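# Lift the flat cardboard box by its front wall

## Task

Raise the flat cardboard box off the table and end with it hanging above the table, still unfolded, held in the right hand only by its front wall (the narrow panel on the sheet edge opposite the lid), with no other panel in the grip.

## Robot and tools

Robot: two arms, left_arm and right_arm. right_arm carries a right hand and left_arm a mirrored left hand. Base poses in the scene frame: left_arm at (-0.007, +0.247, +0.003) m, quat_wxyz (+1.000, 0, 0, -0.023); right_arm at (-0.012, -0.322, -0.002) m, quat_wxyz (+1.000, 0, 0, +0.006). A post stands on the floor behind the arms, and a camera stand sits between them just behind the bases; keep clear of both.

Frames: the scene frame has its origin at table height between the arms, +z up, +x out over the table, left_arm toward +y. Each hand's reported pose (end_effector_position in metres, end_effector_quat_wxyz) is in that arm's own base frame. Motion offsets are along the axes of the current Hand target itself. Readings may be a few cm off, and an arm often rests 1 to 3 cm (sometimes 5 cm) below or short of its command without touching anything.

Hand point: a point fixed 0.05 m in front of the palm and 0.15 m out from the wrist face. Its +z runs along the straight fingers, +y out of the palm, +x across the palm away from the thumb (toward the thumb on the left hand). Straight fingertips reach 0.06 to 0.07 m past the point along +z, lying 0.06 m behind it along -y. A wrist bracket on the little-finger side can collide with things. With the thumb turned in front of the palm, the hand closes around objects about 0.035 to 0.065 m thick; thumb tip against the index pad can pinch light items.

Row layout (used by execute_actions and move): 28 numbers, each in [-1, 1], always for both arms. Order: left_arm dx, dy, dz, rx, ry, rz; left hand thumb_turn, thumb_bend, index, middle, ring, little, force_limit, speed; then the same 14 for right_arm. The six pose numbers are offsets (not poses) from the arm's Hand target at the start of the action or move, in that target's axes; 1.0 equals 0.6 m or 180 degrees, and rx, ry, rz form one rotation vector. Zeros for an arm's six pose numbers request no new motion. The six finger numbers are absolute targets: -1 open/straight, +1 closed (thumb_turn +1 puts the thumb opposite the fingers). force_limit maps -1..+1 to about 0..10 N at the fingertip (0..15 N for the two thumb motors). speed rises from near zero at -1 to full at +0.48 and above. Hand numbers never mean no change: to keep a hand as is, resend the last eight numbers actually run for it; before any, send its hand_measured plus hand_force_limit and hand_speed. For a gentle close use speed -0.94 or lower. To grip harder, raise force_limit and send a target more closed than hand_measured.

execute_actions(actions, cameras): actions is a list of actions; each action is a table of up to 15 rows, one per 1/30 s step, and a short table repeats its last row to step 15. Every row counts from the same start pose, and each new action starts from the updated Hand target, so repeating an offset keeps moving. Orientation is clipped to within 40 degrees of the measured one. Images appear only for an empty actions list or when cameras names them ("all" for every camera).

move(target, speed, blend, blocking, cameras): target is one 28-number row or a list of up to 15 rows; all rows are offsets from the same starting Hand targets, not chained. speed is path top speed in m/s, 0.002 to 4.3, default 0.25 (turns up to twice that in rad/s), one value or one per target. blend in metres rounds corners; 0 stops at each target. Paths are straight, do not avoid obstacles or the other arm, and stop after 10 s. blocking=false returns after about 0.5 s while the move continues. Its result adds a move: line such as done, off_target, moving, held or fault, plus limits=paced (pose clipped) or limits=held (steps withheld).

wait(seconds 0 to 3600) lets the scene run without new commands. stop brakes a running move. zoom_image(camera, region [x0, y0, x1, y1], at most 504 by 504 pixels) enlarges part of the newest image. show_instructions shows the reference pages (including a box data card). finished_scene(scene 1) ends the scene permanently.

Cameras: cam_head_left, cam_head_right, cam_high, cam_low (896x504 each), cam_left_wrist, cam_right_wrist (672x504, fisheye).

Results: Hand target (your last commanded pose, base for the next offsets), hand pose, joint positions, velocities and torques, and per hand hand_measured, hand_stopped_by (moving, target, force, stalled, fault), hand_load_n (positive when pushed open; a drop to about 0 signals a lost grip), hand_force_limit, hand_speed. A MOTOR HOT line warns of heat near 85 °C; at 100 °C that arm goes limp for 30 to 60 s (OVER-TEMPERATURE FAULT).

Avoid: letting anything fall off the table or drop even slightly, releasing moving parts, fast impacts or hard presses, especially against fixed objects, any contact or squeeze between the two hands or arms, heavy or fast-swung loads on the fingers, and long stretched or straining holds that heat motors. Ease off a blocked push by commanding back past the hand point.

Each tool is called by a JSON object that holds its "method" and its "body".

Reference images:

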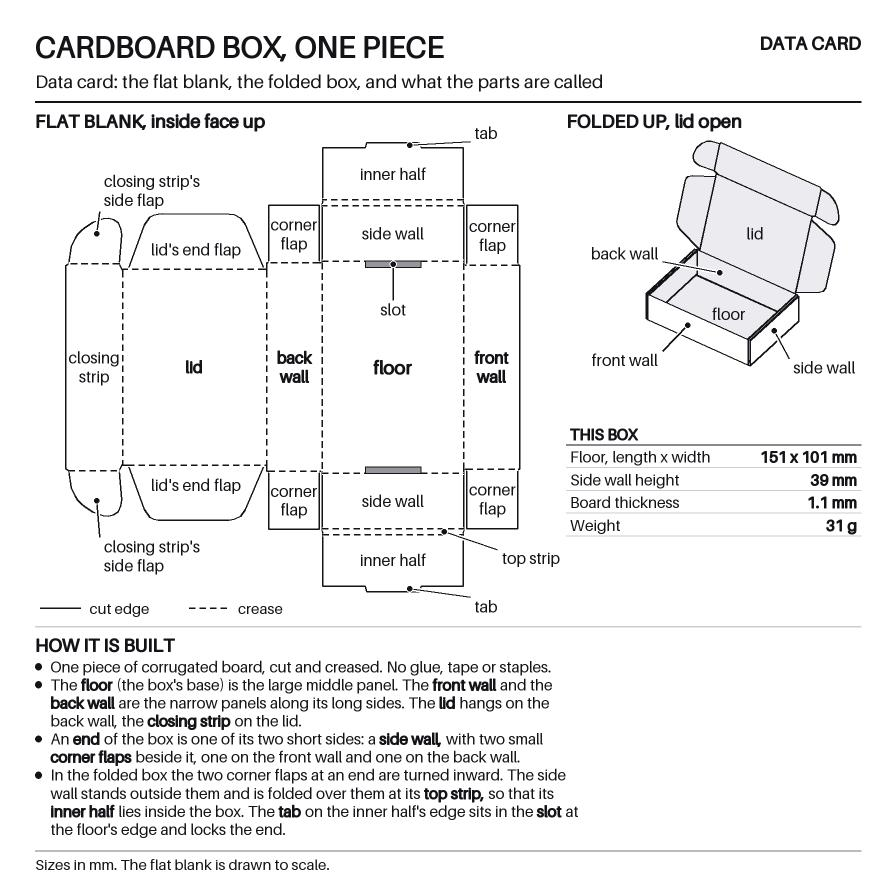

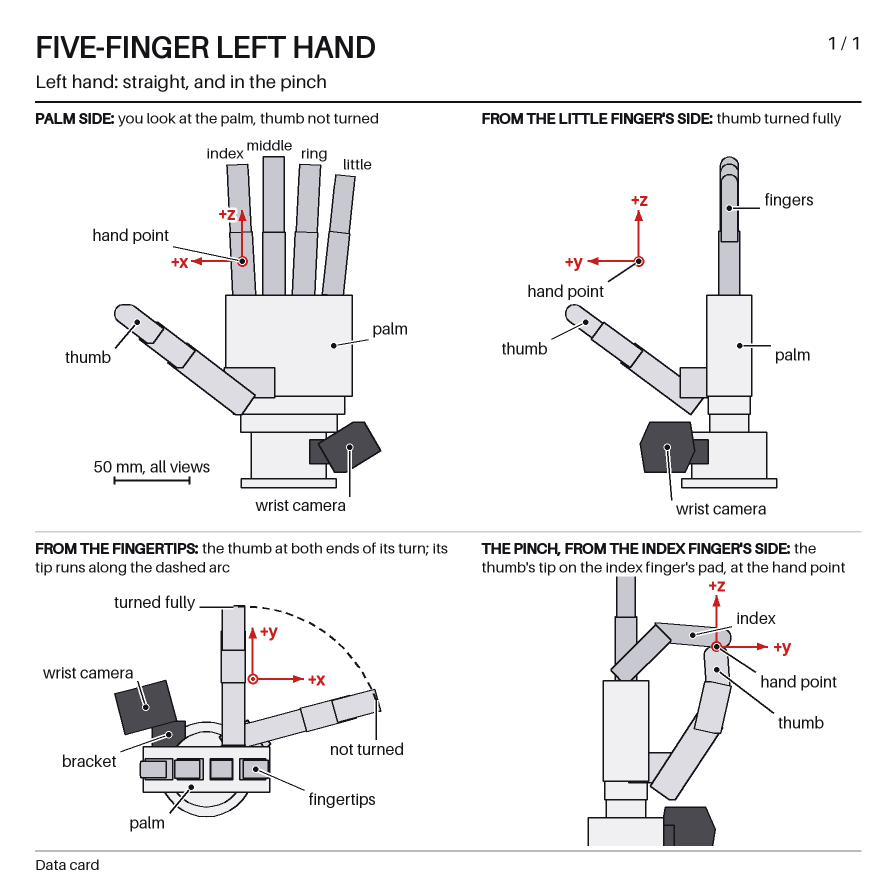

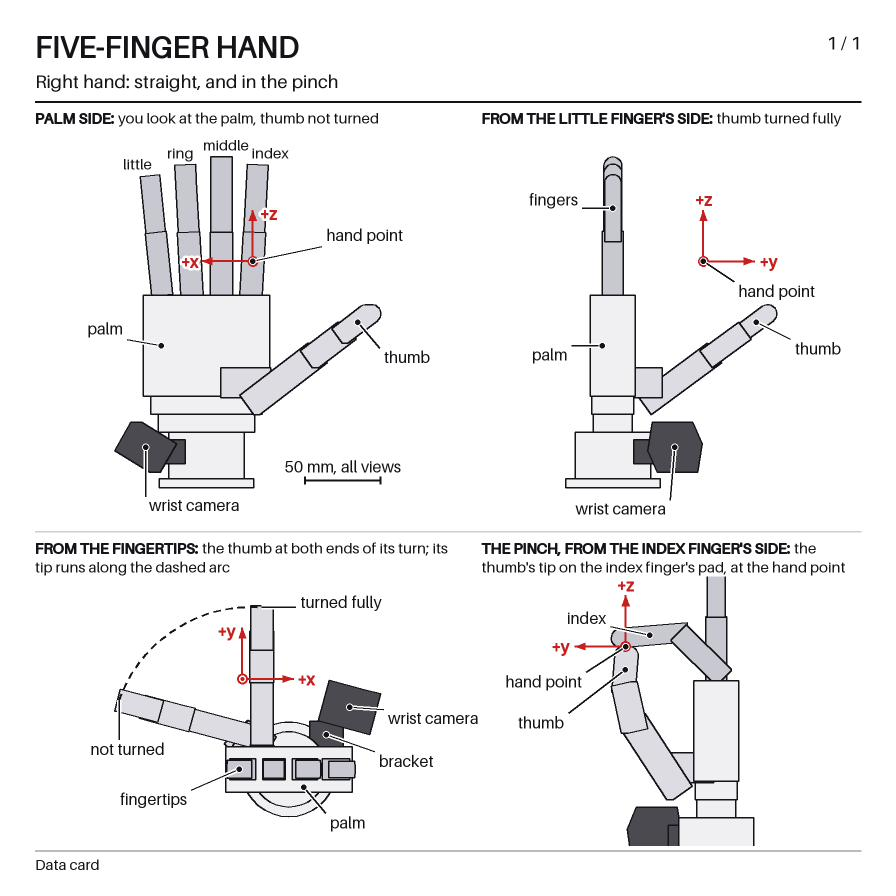

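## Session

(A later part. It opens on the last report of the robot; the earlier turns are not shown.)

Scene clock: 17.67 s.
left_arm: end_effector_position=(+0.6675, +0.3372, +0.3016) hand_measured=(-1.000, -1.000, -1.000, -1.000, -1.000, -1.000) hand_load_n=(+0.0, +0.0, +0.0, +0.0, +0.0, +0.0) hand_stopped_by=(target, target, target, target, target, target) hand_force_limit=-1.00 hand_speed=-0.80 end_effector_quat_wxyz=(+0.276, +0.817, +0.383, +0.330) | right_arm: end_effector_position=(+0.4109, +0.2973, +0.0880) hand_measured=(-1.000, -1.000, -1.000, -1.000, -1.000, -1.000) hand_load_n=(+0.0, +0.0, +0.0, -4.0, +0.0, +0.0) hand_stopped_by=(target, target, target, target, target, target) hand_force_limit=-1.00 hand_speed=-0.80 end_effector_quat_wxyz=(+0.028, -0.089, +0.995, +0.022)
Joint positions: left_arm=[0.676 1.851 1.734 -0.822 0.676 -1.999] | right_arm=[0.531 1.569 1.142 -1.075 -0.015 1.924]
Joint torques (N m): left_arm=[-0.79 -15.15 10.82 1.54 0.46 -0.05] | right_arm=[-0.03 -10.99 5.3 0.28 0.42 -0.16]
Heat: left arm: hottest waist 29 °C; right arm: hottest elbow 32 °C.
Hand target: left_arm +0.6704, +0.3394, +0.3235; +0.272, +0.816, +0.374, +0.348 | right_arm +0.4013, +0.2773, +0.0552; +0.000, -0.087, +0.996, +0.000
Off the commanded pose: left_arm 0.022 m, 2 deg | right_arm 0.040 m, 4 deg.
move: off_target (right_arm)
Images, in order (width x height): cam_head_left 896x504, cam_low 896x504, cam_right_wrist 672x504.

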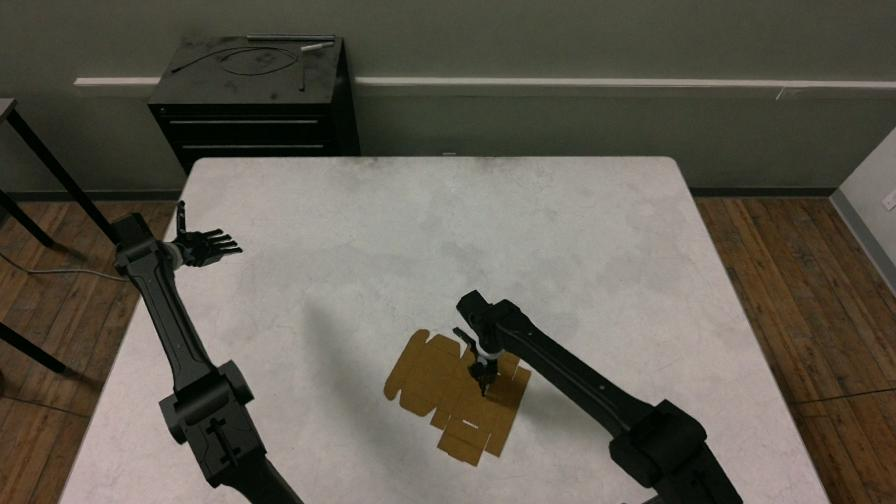

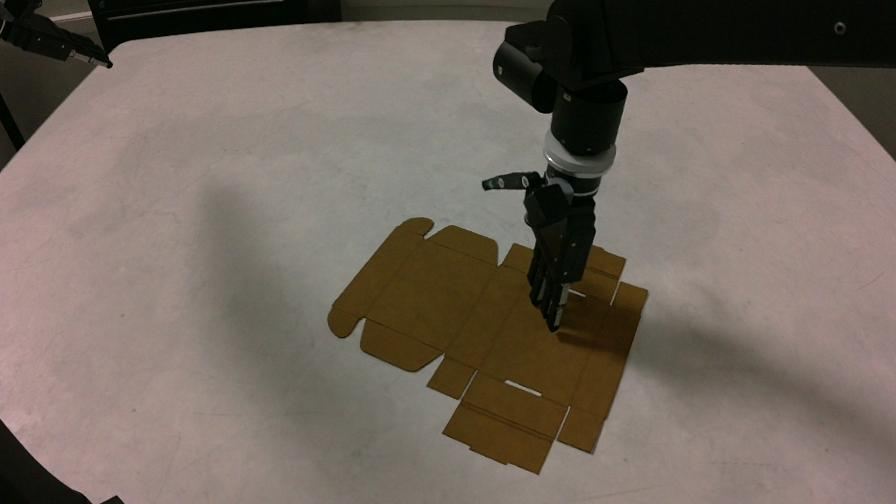

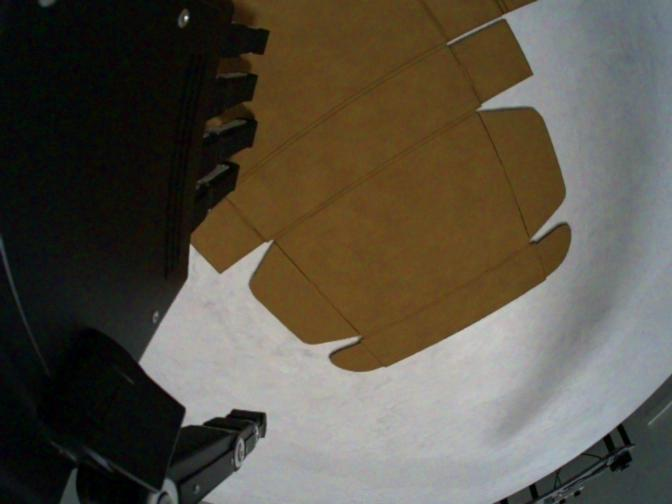

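{"method": "move", "body": {"target": [0,0,0,0,0,0,-1,-1,-1,-1,-1,-1,-1,-0.8,0,0,-0.15,0,0,0,-1,-1,-1,-1,-1,-1,-1,-0.8], "speed": 0.1, "cameras": ["all"]}}

Scene clock: 19.40 s.
left_arm: end_effector_position=(+0.6675, +0.3372, +0.3016) hand_measured=(-1.000, -1.000, -1.000, -1.000, -1.000, -1.000) hand_load_n=(+0.0, +0.0, +0.0, +0.0, +0.0, +0.0) hand_stopped_by=(target, target, target, target, target, target) hand_force_limit=-1.00 hand_speed=-0.80 end_effector_quat_wxyz=(+0.276, +0.817, +0.383, +0.330) | right_arm: end_effector_position=(+0.3863, +0.2743, +0.1277) hand_measured=(-1.000, -1.000, -1.000, -1.000, -1.000, -1.000) hand_load_n=(+0.0, +0.0, +0.0, +0.0, +0.5, +0.0) hand_stopped_by=(target, target, target, target, target, target) hand_force_limit=-1.00 hand_speed=-0.80 end_effector_quat_wxyz=(-0.016, -0.084, +0.996, -0.006)
Joint positions: left_arm=[0.676 1.851 1.734 -0.822 0.676 -1.999] | right_arm=[0.52 1.511 1.205 -1.299 -0.003 1.922]
Joint torques (N m): left_arm=[-0.85 -15.15 10.85 1.52 0.46 -0.05] | right_arm=[0.73 -12.75 12.57 -0.34 0.01 -0.12]
Heat: left arm: hottest waist 29 °C; right arm: hottest elbow 32 °C.
Hand target: left_arm +0.6704, +0.3394, +0.3235; +0.272, +0.816, +0.374, +0.348 | right_arm +0.4014, +0.2772, +0.1453; +0.000, -0.087, +0.996, +0.000
Off the commanded pose: left_arm 0.022 m, 2 deg | right_arm 0.023 m, 2 deg.
move: off_target (right_arm)

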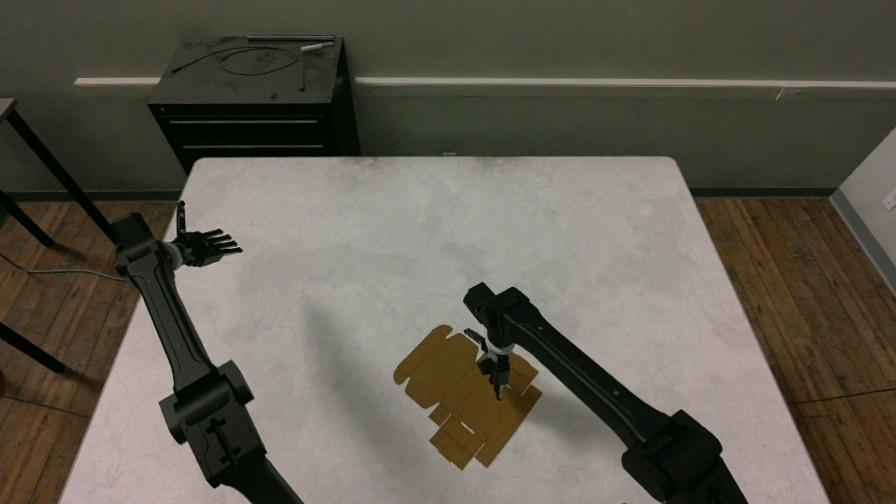

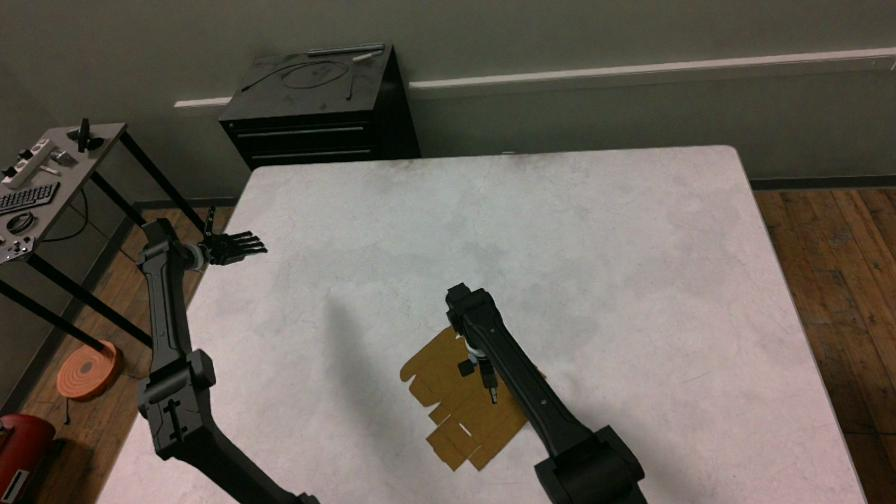

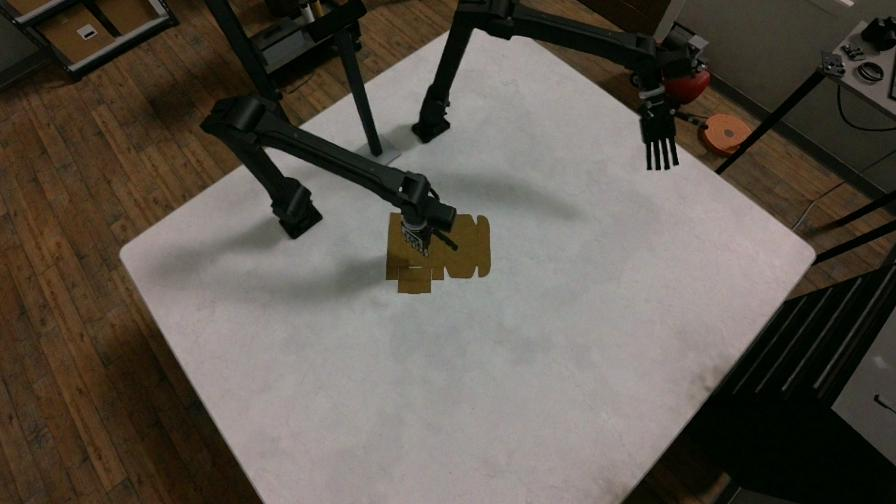

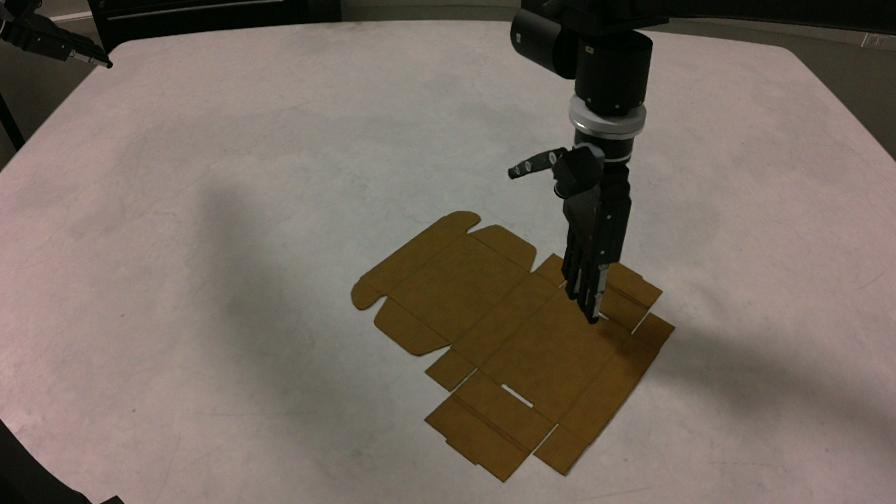

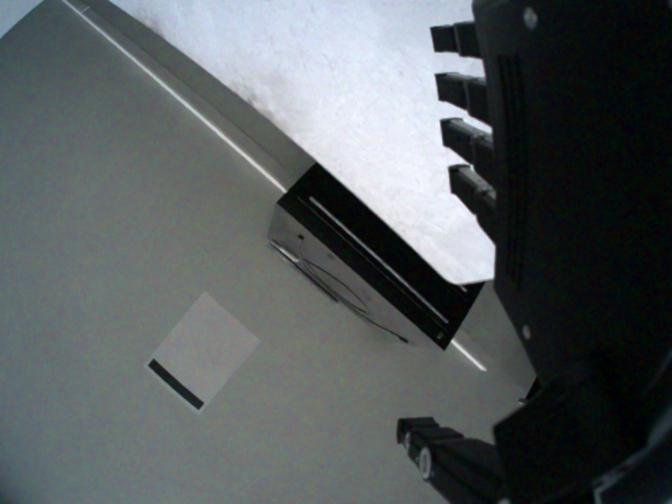

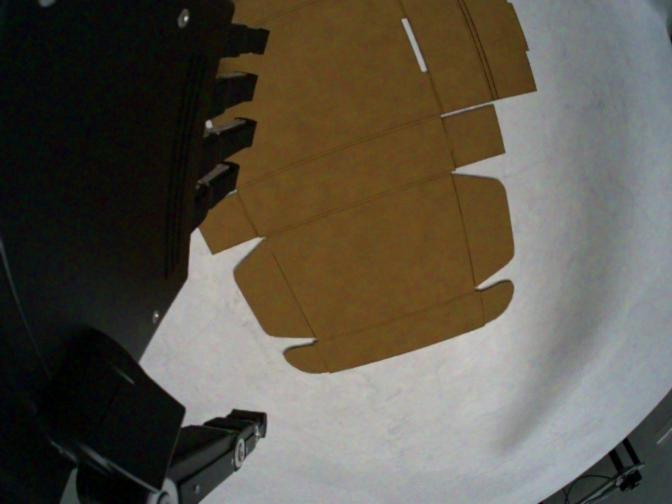

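{"method": "move", "body": {"target": [[0,0,0,0,0,0,-1,-1,-1,-1,-1,-1,-1,-0.8,-0.024,0.0025,0.07,0,0,0,-1,-1,-1,-1,-1,-1,-1,-0.8],[0,0,0,0,0,0,-1,-1,-1,-1,-1,-1,-1,-0.8,-0.024,0.0025,0.142,0,0,0,-1,-1,-1,-1,-1,-1,-1,-0.8]], "speed": 0.06, "cameras": ["all"]}}

{"method": "zoom_image", "body": {"camera": "cam_low", "region": [440, 180, 720, 400]}}

{"method": "zoom_image", "body": {"camera": "cam_high", "region": [340, 170, 520, 320]}}

Scene clock: 23.57 s.
left_arm: end_effector_position=(+0.6675, +0.3372, +0.3016) hand_measured=(-1.000, -1.000, -1.000, -1.000, -1.000, -1.000) hand_load_n=(+0.0, -0.5, +0.0, +0.0, +0.0, +0.0) hand_stopped_by=(target, target, target, target, target, target) hand_force_limit=-1.00 hand_speed=-0.80 end_effector_quat_wxyz=(+0.276, +0.817, +0.383, +0.330) | right_arm: end_effector_position=(+0.4189, +0.2891, +0.0867) hand_measured=(-1.000, -1.000, -1.000, -1.000, -1.000, -1.000) hand_load_n=(+0.0, +0.0, +0.0, +0.0, +0.0, +0.0) hand_stopped_by=(target, target, target, target, target, target) hand_force_limit=-1.00 hand_speed=-0.80 end_effector_quat_wxyz=(+0.016, -0.085, +0.996, +0.008)
Joint positions: left_arm=[0.676 1.851 1.734 -0.822 0.676 -1.999] | right_arm=[0.513 1.595 1.178 -1.118 -0.002 1.914]
Joint torques (N m): left_arm=[-0.85 -15.21 10.84 1.57 0.46 -0.05] | right_arm=[0.44 -11.16 6.15 1.2 -0.03 -0.13]
Heat: left arm: hottest waist 29 °C; right arm: hottest elbow 33 °C.
Hand target: left_arm +0.6704, +0.3394, +0.3235; +0.272, +0.816, +0.374, +0.348 | right_arm +0.4154, +0.2812, +0.0601; +0.000, -0.087, +0.996, +0.001
Off the commanded pose: left_arm 0.022 m, 2 deg | right_arm 0.028 m, 2 deg.
move: off_target (right_arm)

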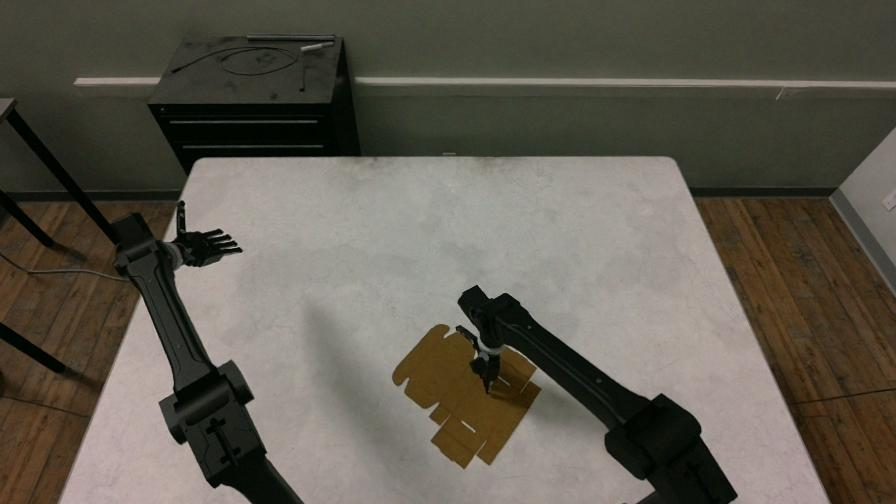

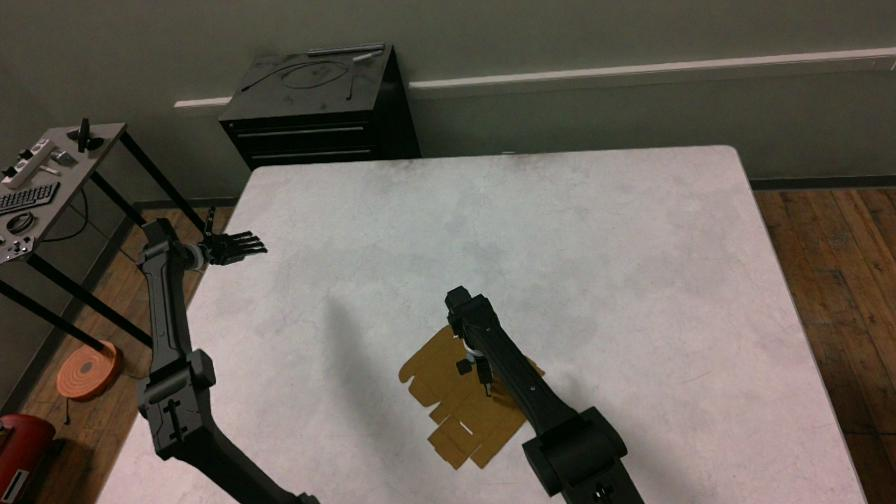

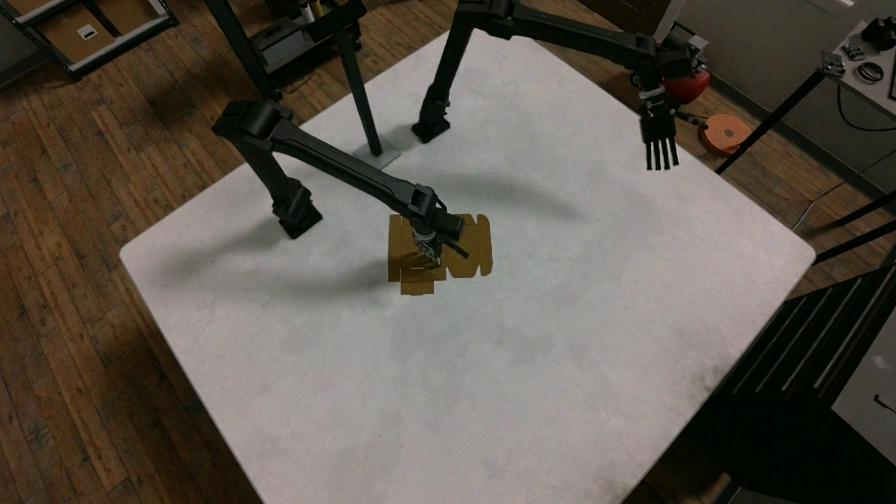

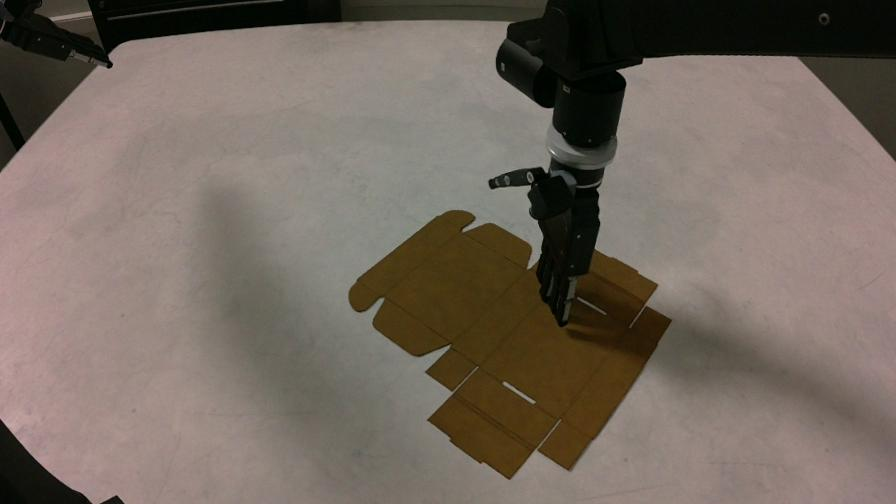

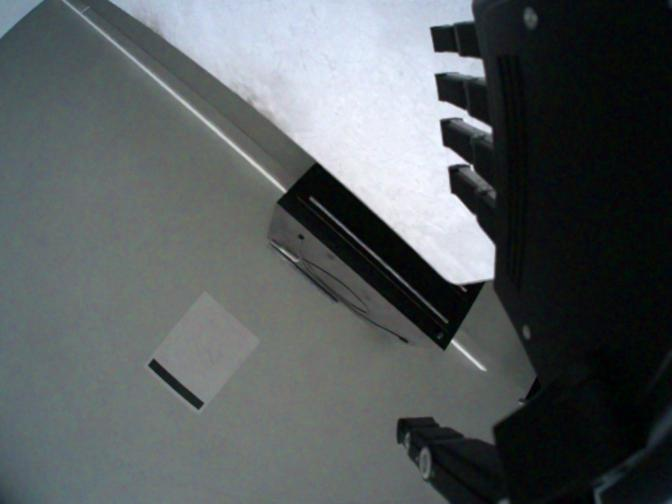

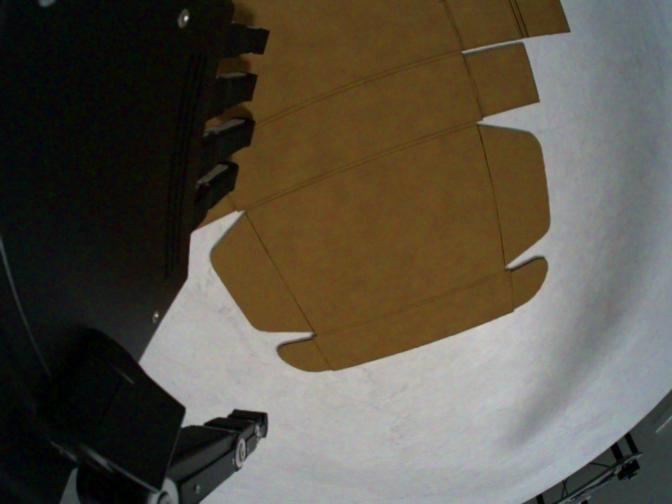

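Scaled by 1.800.

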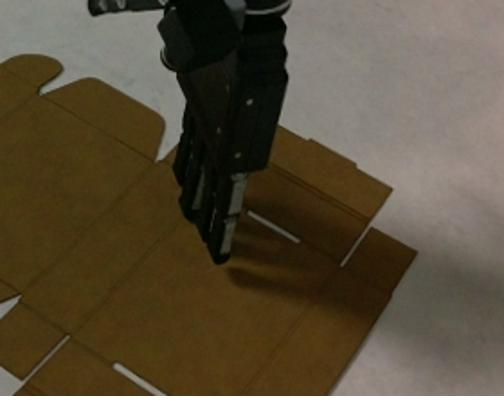

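Scaled by 2.800.

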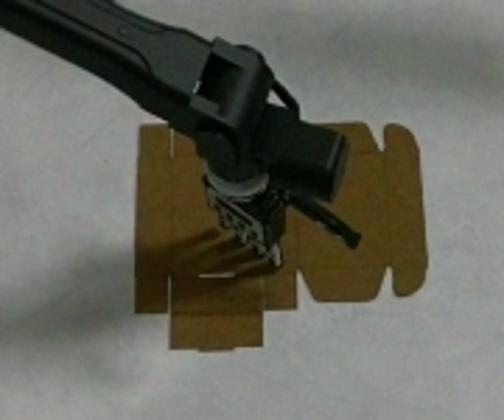

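{"method": "move", "body": {"target": [[0,0,0,0,0,0,-1,-1,-1,-1,-1,-1,-1,-0.8,0,0,-0.09,0,0,0,-1,-1,-1,-1,-1,-1,-1,-0.5],[0,0,0,0,0,0,-1,-1,-1,-1,-1,-1,-1,-0.8,0.0996,-0.0281,-0.09,0,0,0,-1,-1,-1,0.1,0.1,0.1,0,-0.3]], "speed": 0.1, "cameras": ["all"]}}

{"method": "zoom_image", "body": {"camera": "cam_low", "region": [440, 180, 720, 400]}}

Scene clock: 27.17 s.
left_arm: end_effector_position=(+0.6675, +0.3372, +0.3016) hand_measured=(-1.000, -1.000, -1.000, -1.000, -1.000, -1.000) hand_load_n=(+0.0, +0.0, +0.0, +0.0, +0.0, +0.0) hand_stopped_by=(target, target, target, target, target, target) hand_force_limit=-1.00 hand_speed=-0.80 end_effector_quat_wxyz=(+0.276, +0.817, +0.383, +0.330) | right_arm: end_effector_position=(+0.3618, +0.2570, +0.1161) hand_measured=(-1.000, -1.000, -1.000, +0.100, +0.100, +0.100) hand_load_n=(+0.0, +0.0, +0.0, +0.0, +0.0, +0.0) hand_stopped_by=(target, target, target, target, target, target) hand_force_limit=0.00 hand_speed=-0.30 end_effector_quat_wxyz=(-0.001, -0.085, +0.996, +0.001)
Joint positions: left_arm=[0.676 1.851 1.734 -0.822 0.676 -1.999] | right_arm=[0.513 1.424 1.074 -1.222 -0.002 1.914]
Joint torques (N m): left_arm=[-0.91 -15.21 10.85 1.54 0.46 -0.05] | right_arm=[1.2 -12.45 7.77 0.47 -0.04 -0.07]
Motor temperatures (°C): left_arm=[29 30 29 22 26 24] | right_arm=[28 27 33 22 27 25]
Heat: left arm: hottest shoulder 30 °C; right arm: hottest elbow 33 °C.
Hand target: left_arm +0.6704, +0.3394, +0.3235; +0.272, +0.816, +0.374, +0.348 | right_arm +0.3594, +0.2542, +0.1140; +0.000, -0.087, +0.996, +0.000
Off the commanded pose: left_arm 0.022 m, 2 deg | right_arm 0.004 m, 0 deg.
move: done

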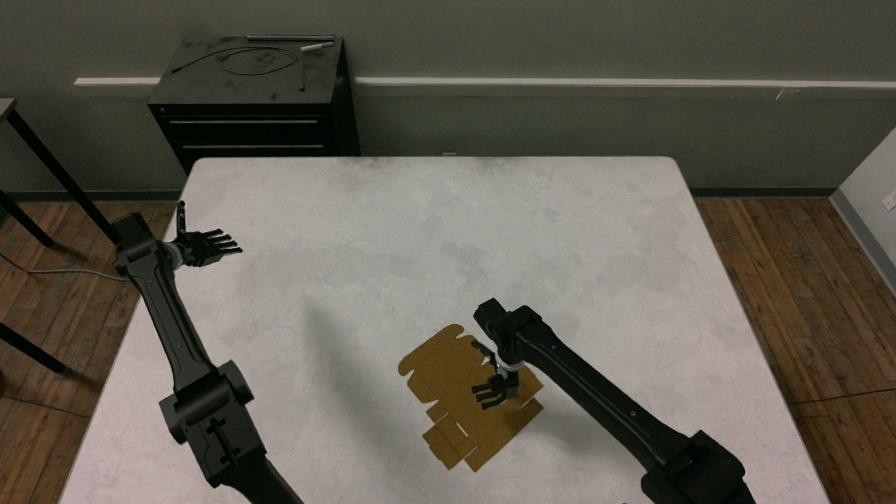

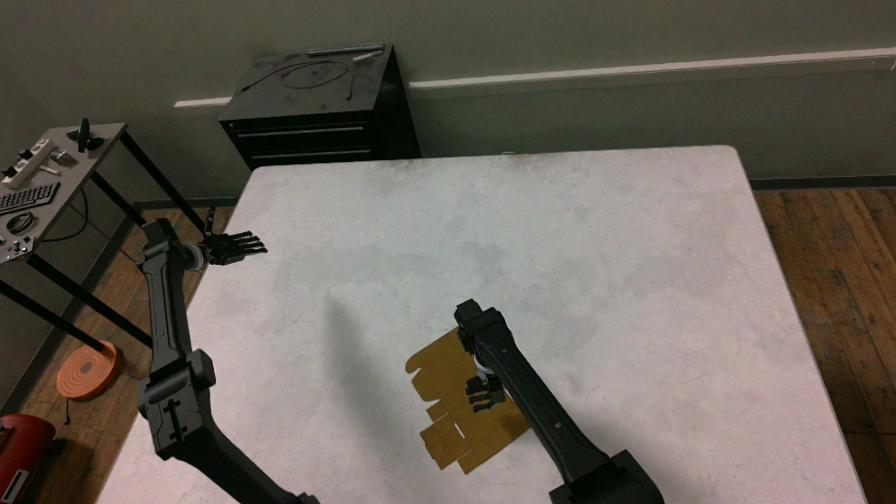

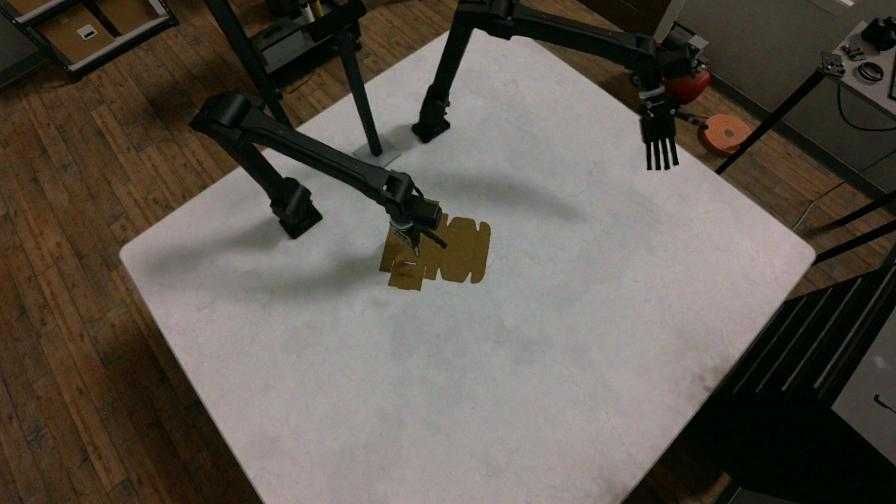

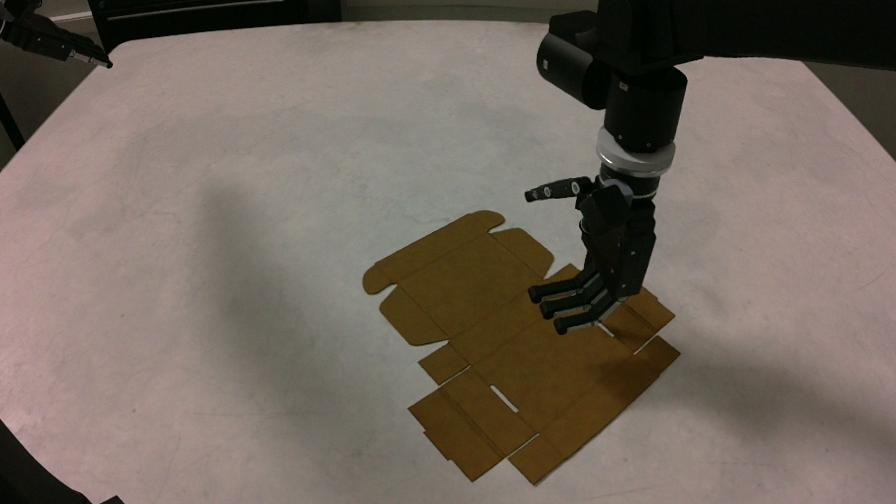

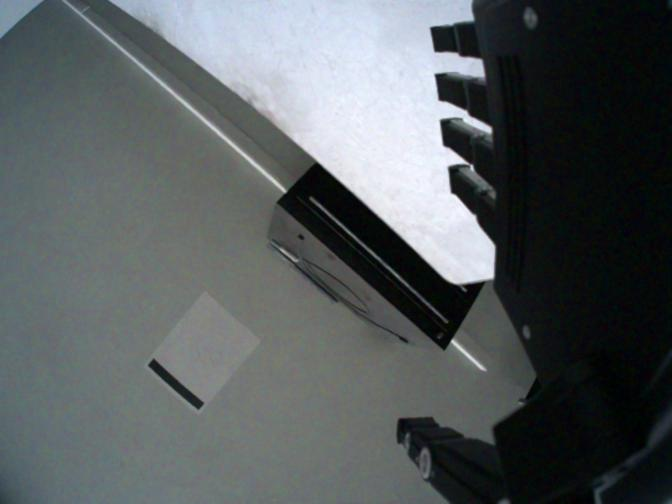

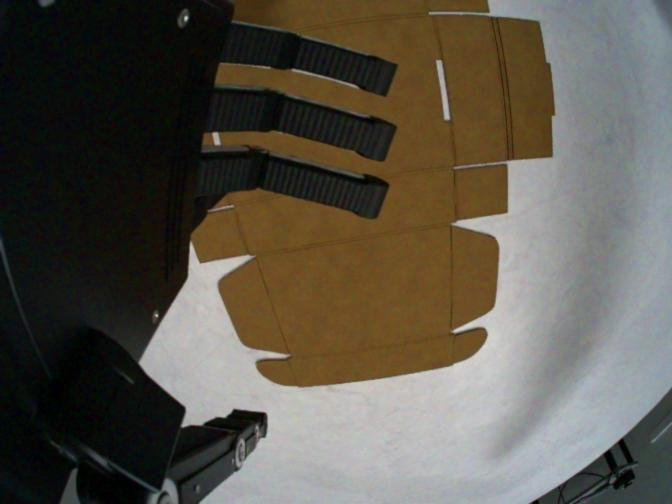

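Scaled by 1.800.

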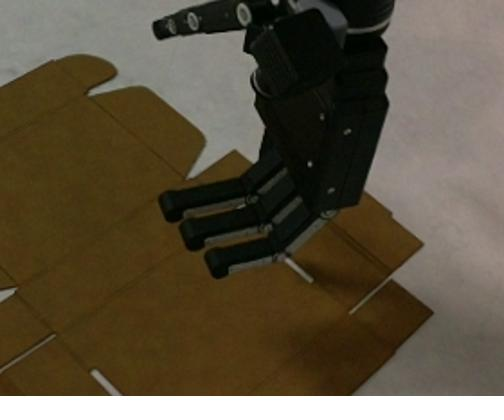

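{"method": "move", "body": {"target": [[0,0,0,0,0,0,-1,-1,-1,-1,-1,-1,-1,-0.8,0.1375,0.035,0,0,0,0,-1,-1,-1,0.1,0.1,0.1,0,-0.3],[0,0,0,0,0,0,-1,-1,-1,-1,-1,-1,-1,-0.8,0.1375,0.035,0.07,0,0,0,-1,-1,-1,0.1,0.1,0.1,0,-0.3]], "speed": 0.1, "cameras": ["all"]}}

{"method": "zoom_image", "body": {"camera": "cam_low", "region": [440, 220, 720, 440]}}

{"method": "zoom_image", "body": {"camera": "cam_high", "region": [340, 170, 520, 320]}}

Scene clock: 29.97 s.
left_arm: end_effector_position=(+0.6675, +0.3372, +0.3016) hand_measured=(-1.000, -1.000, -1.000, -1.000, -1.000, -1.000) hand_load_n=(+0.0, -0.5, +0.0, +0.0, +0.0, +0.0) hand_stopped_by=(target, target, target, target, target, target) hand_force_limit=-1.00 hand_speed=-0.80 end_effector_quat_wxyz=(+0.276, +0.817, +0.383, +0.330) | right_arm: end_effector_position=(+0.2781, +0.2592, +0.0793) hand_measured=(-1.000, -1.000, -1.000, +0.100, +0.100, +0.100) hand_load_n=(+0.0, +0.0, +0.0, +0.0, +0.0, +0.0) hand_stopped_by=(target, target, target, target, target, target) hand_force_limit=0.00 hand_speed=-0.30 end_effector_quat_wxyz=(+0.004, -0.090, +0.996, +0.003)
Joint positions: left_arm=[0.676 1.851 1.734 -0.822 0.676 -1.999] | right_arm=[0.645 1.275 0.826 -1.111 -0.002 2.036]
Joint torques (N m): left_arm=[-0.91 -15.03 10.82 1.51 0.46 -0.04] | right_arm=[2.67 -7.77 7.54 0.44 -0.07 0.21]
Heat: left arm: hottest shoulder 30 °C; right arm: hottest elbow 33 °C.
Hand target: left_arm +0.6704, +0.3394, +0.3235; +0.272, +0.816, +0.374, +0.348 | right_arm +0.2745, +0.2607, +0.0721; +0.000, -0.087, +0.996, +0.001
Off the commanded pose: left_arm 0.022 m, 2 deg | right_arm 0.008 m, 1 deg.
move: done

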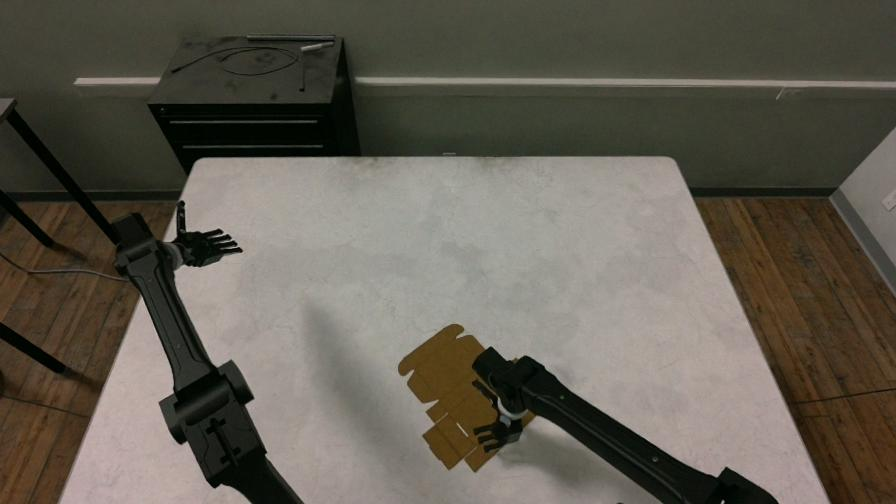

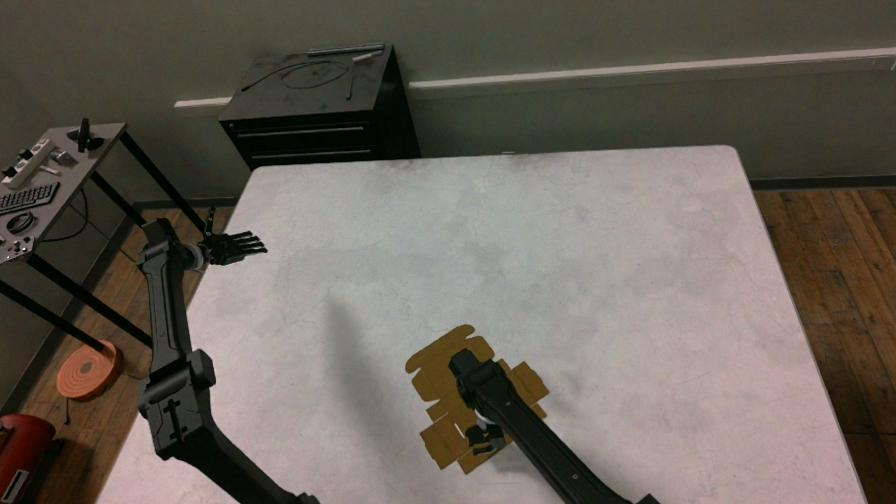

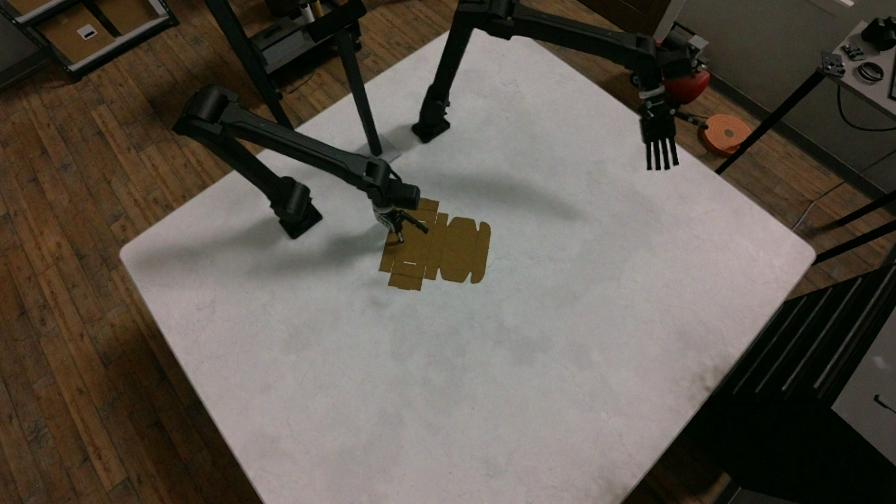

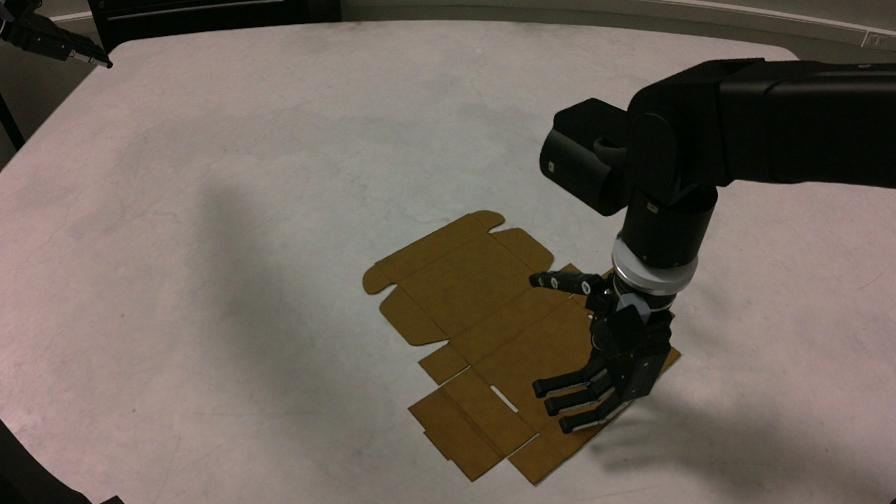

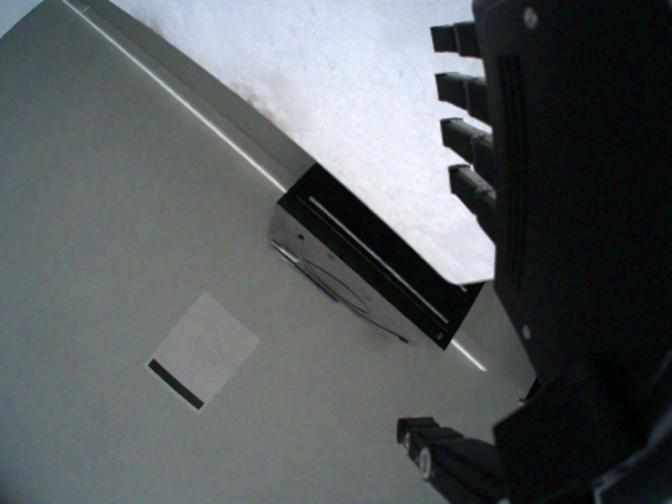

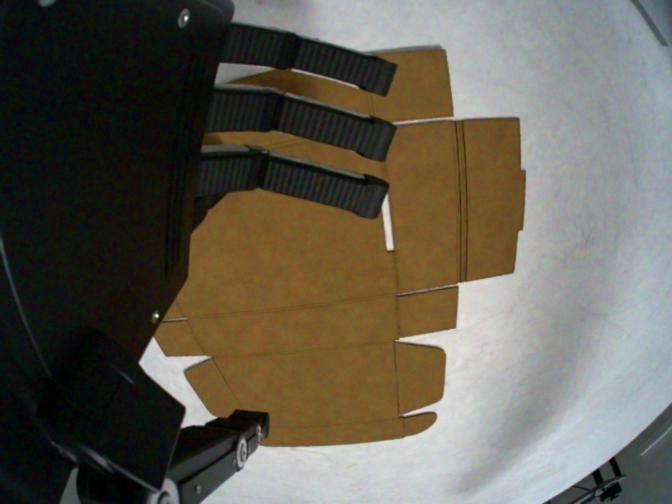

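Scaled by 1.800.

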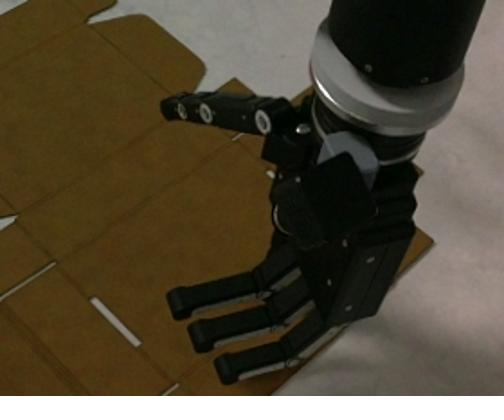

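Scaled by 2.800.

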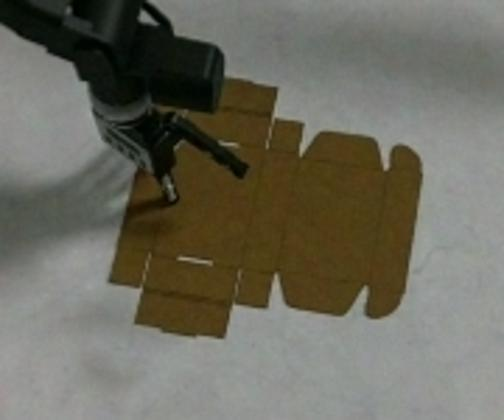

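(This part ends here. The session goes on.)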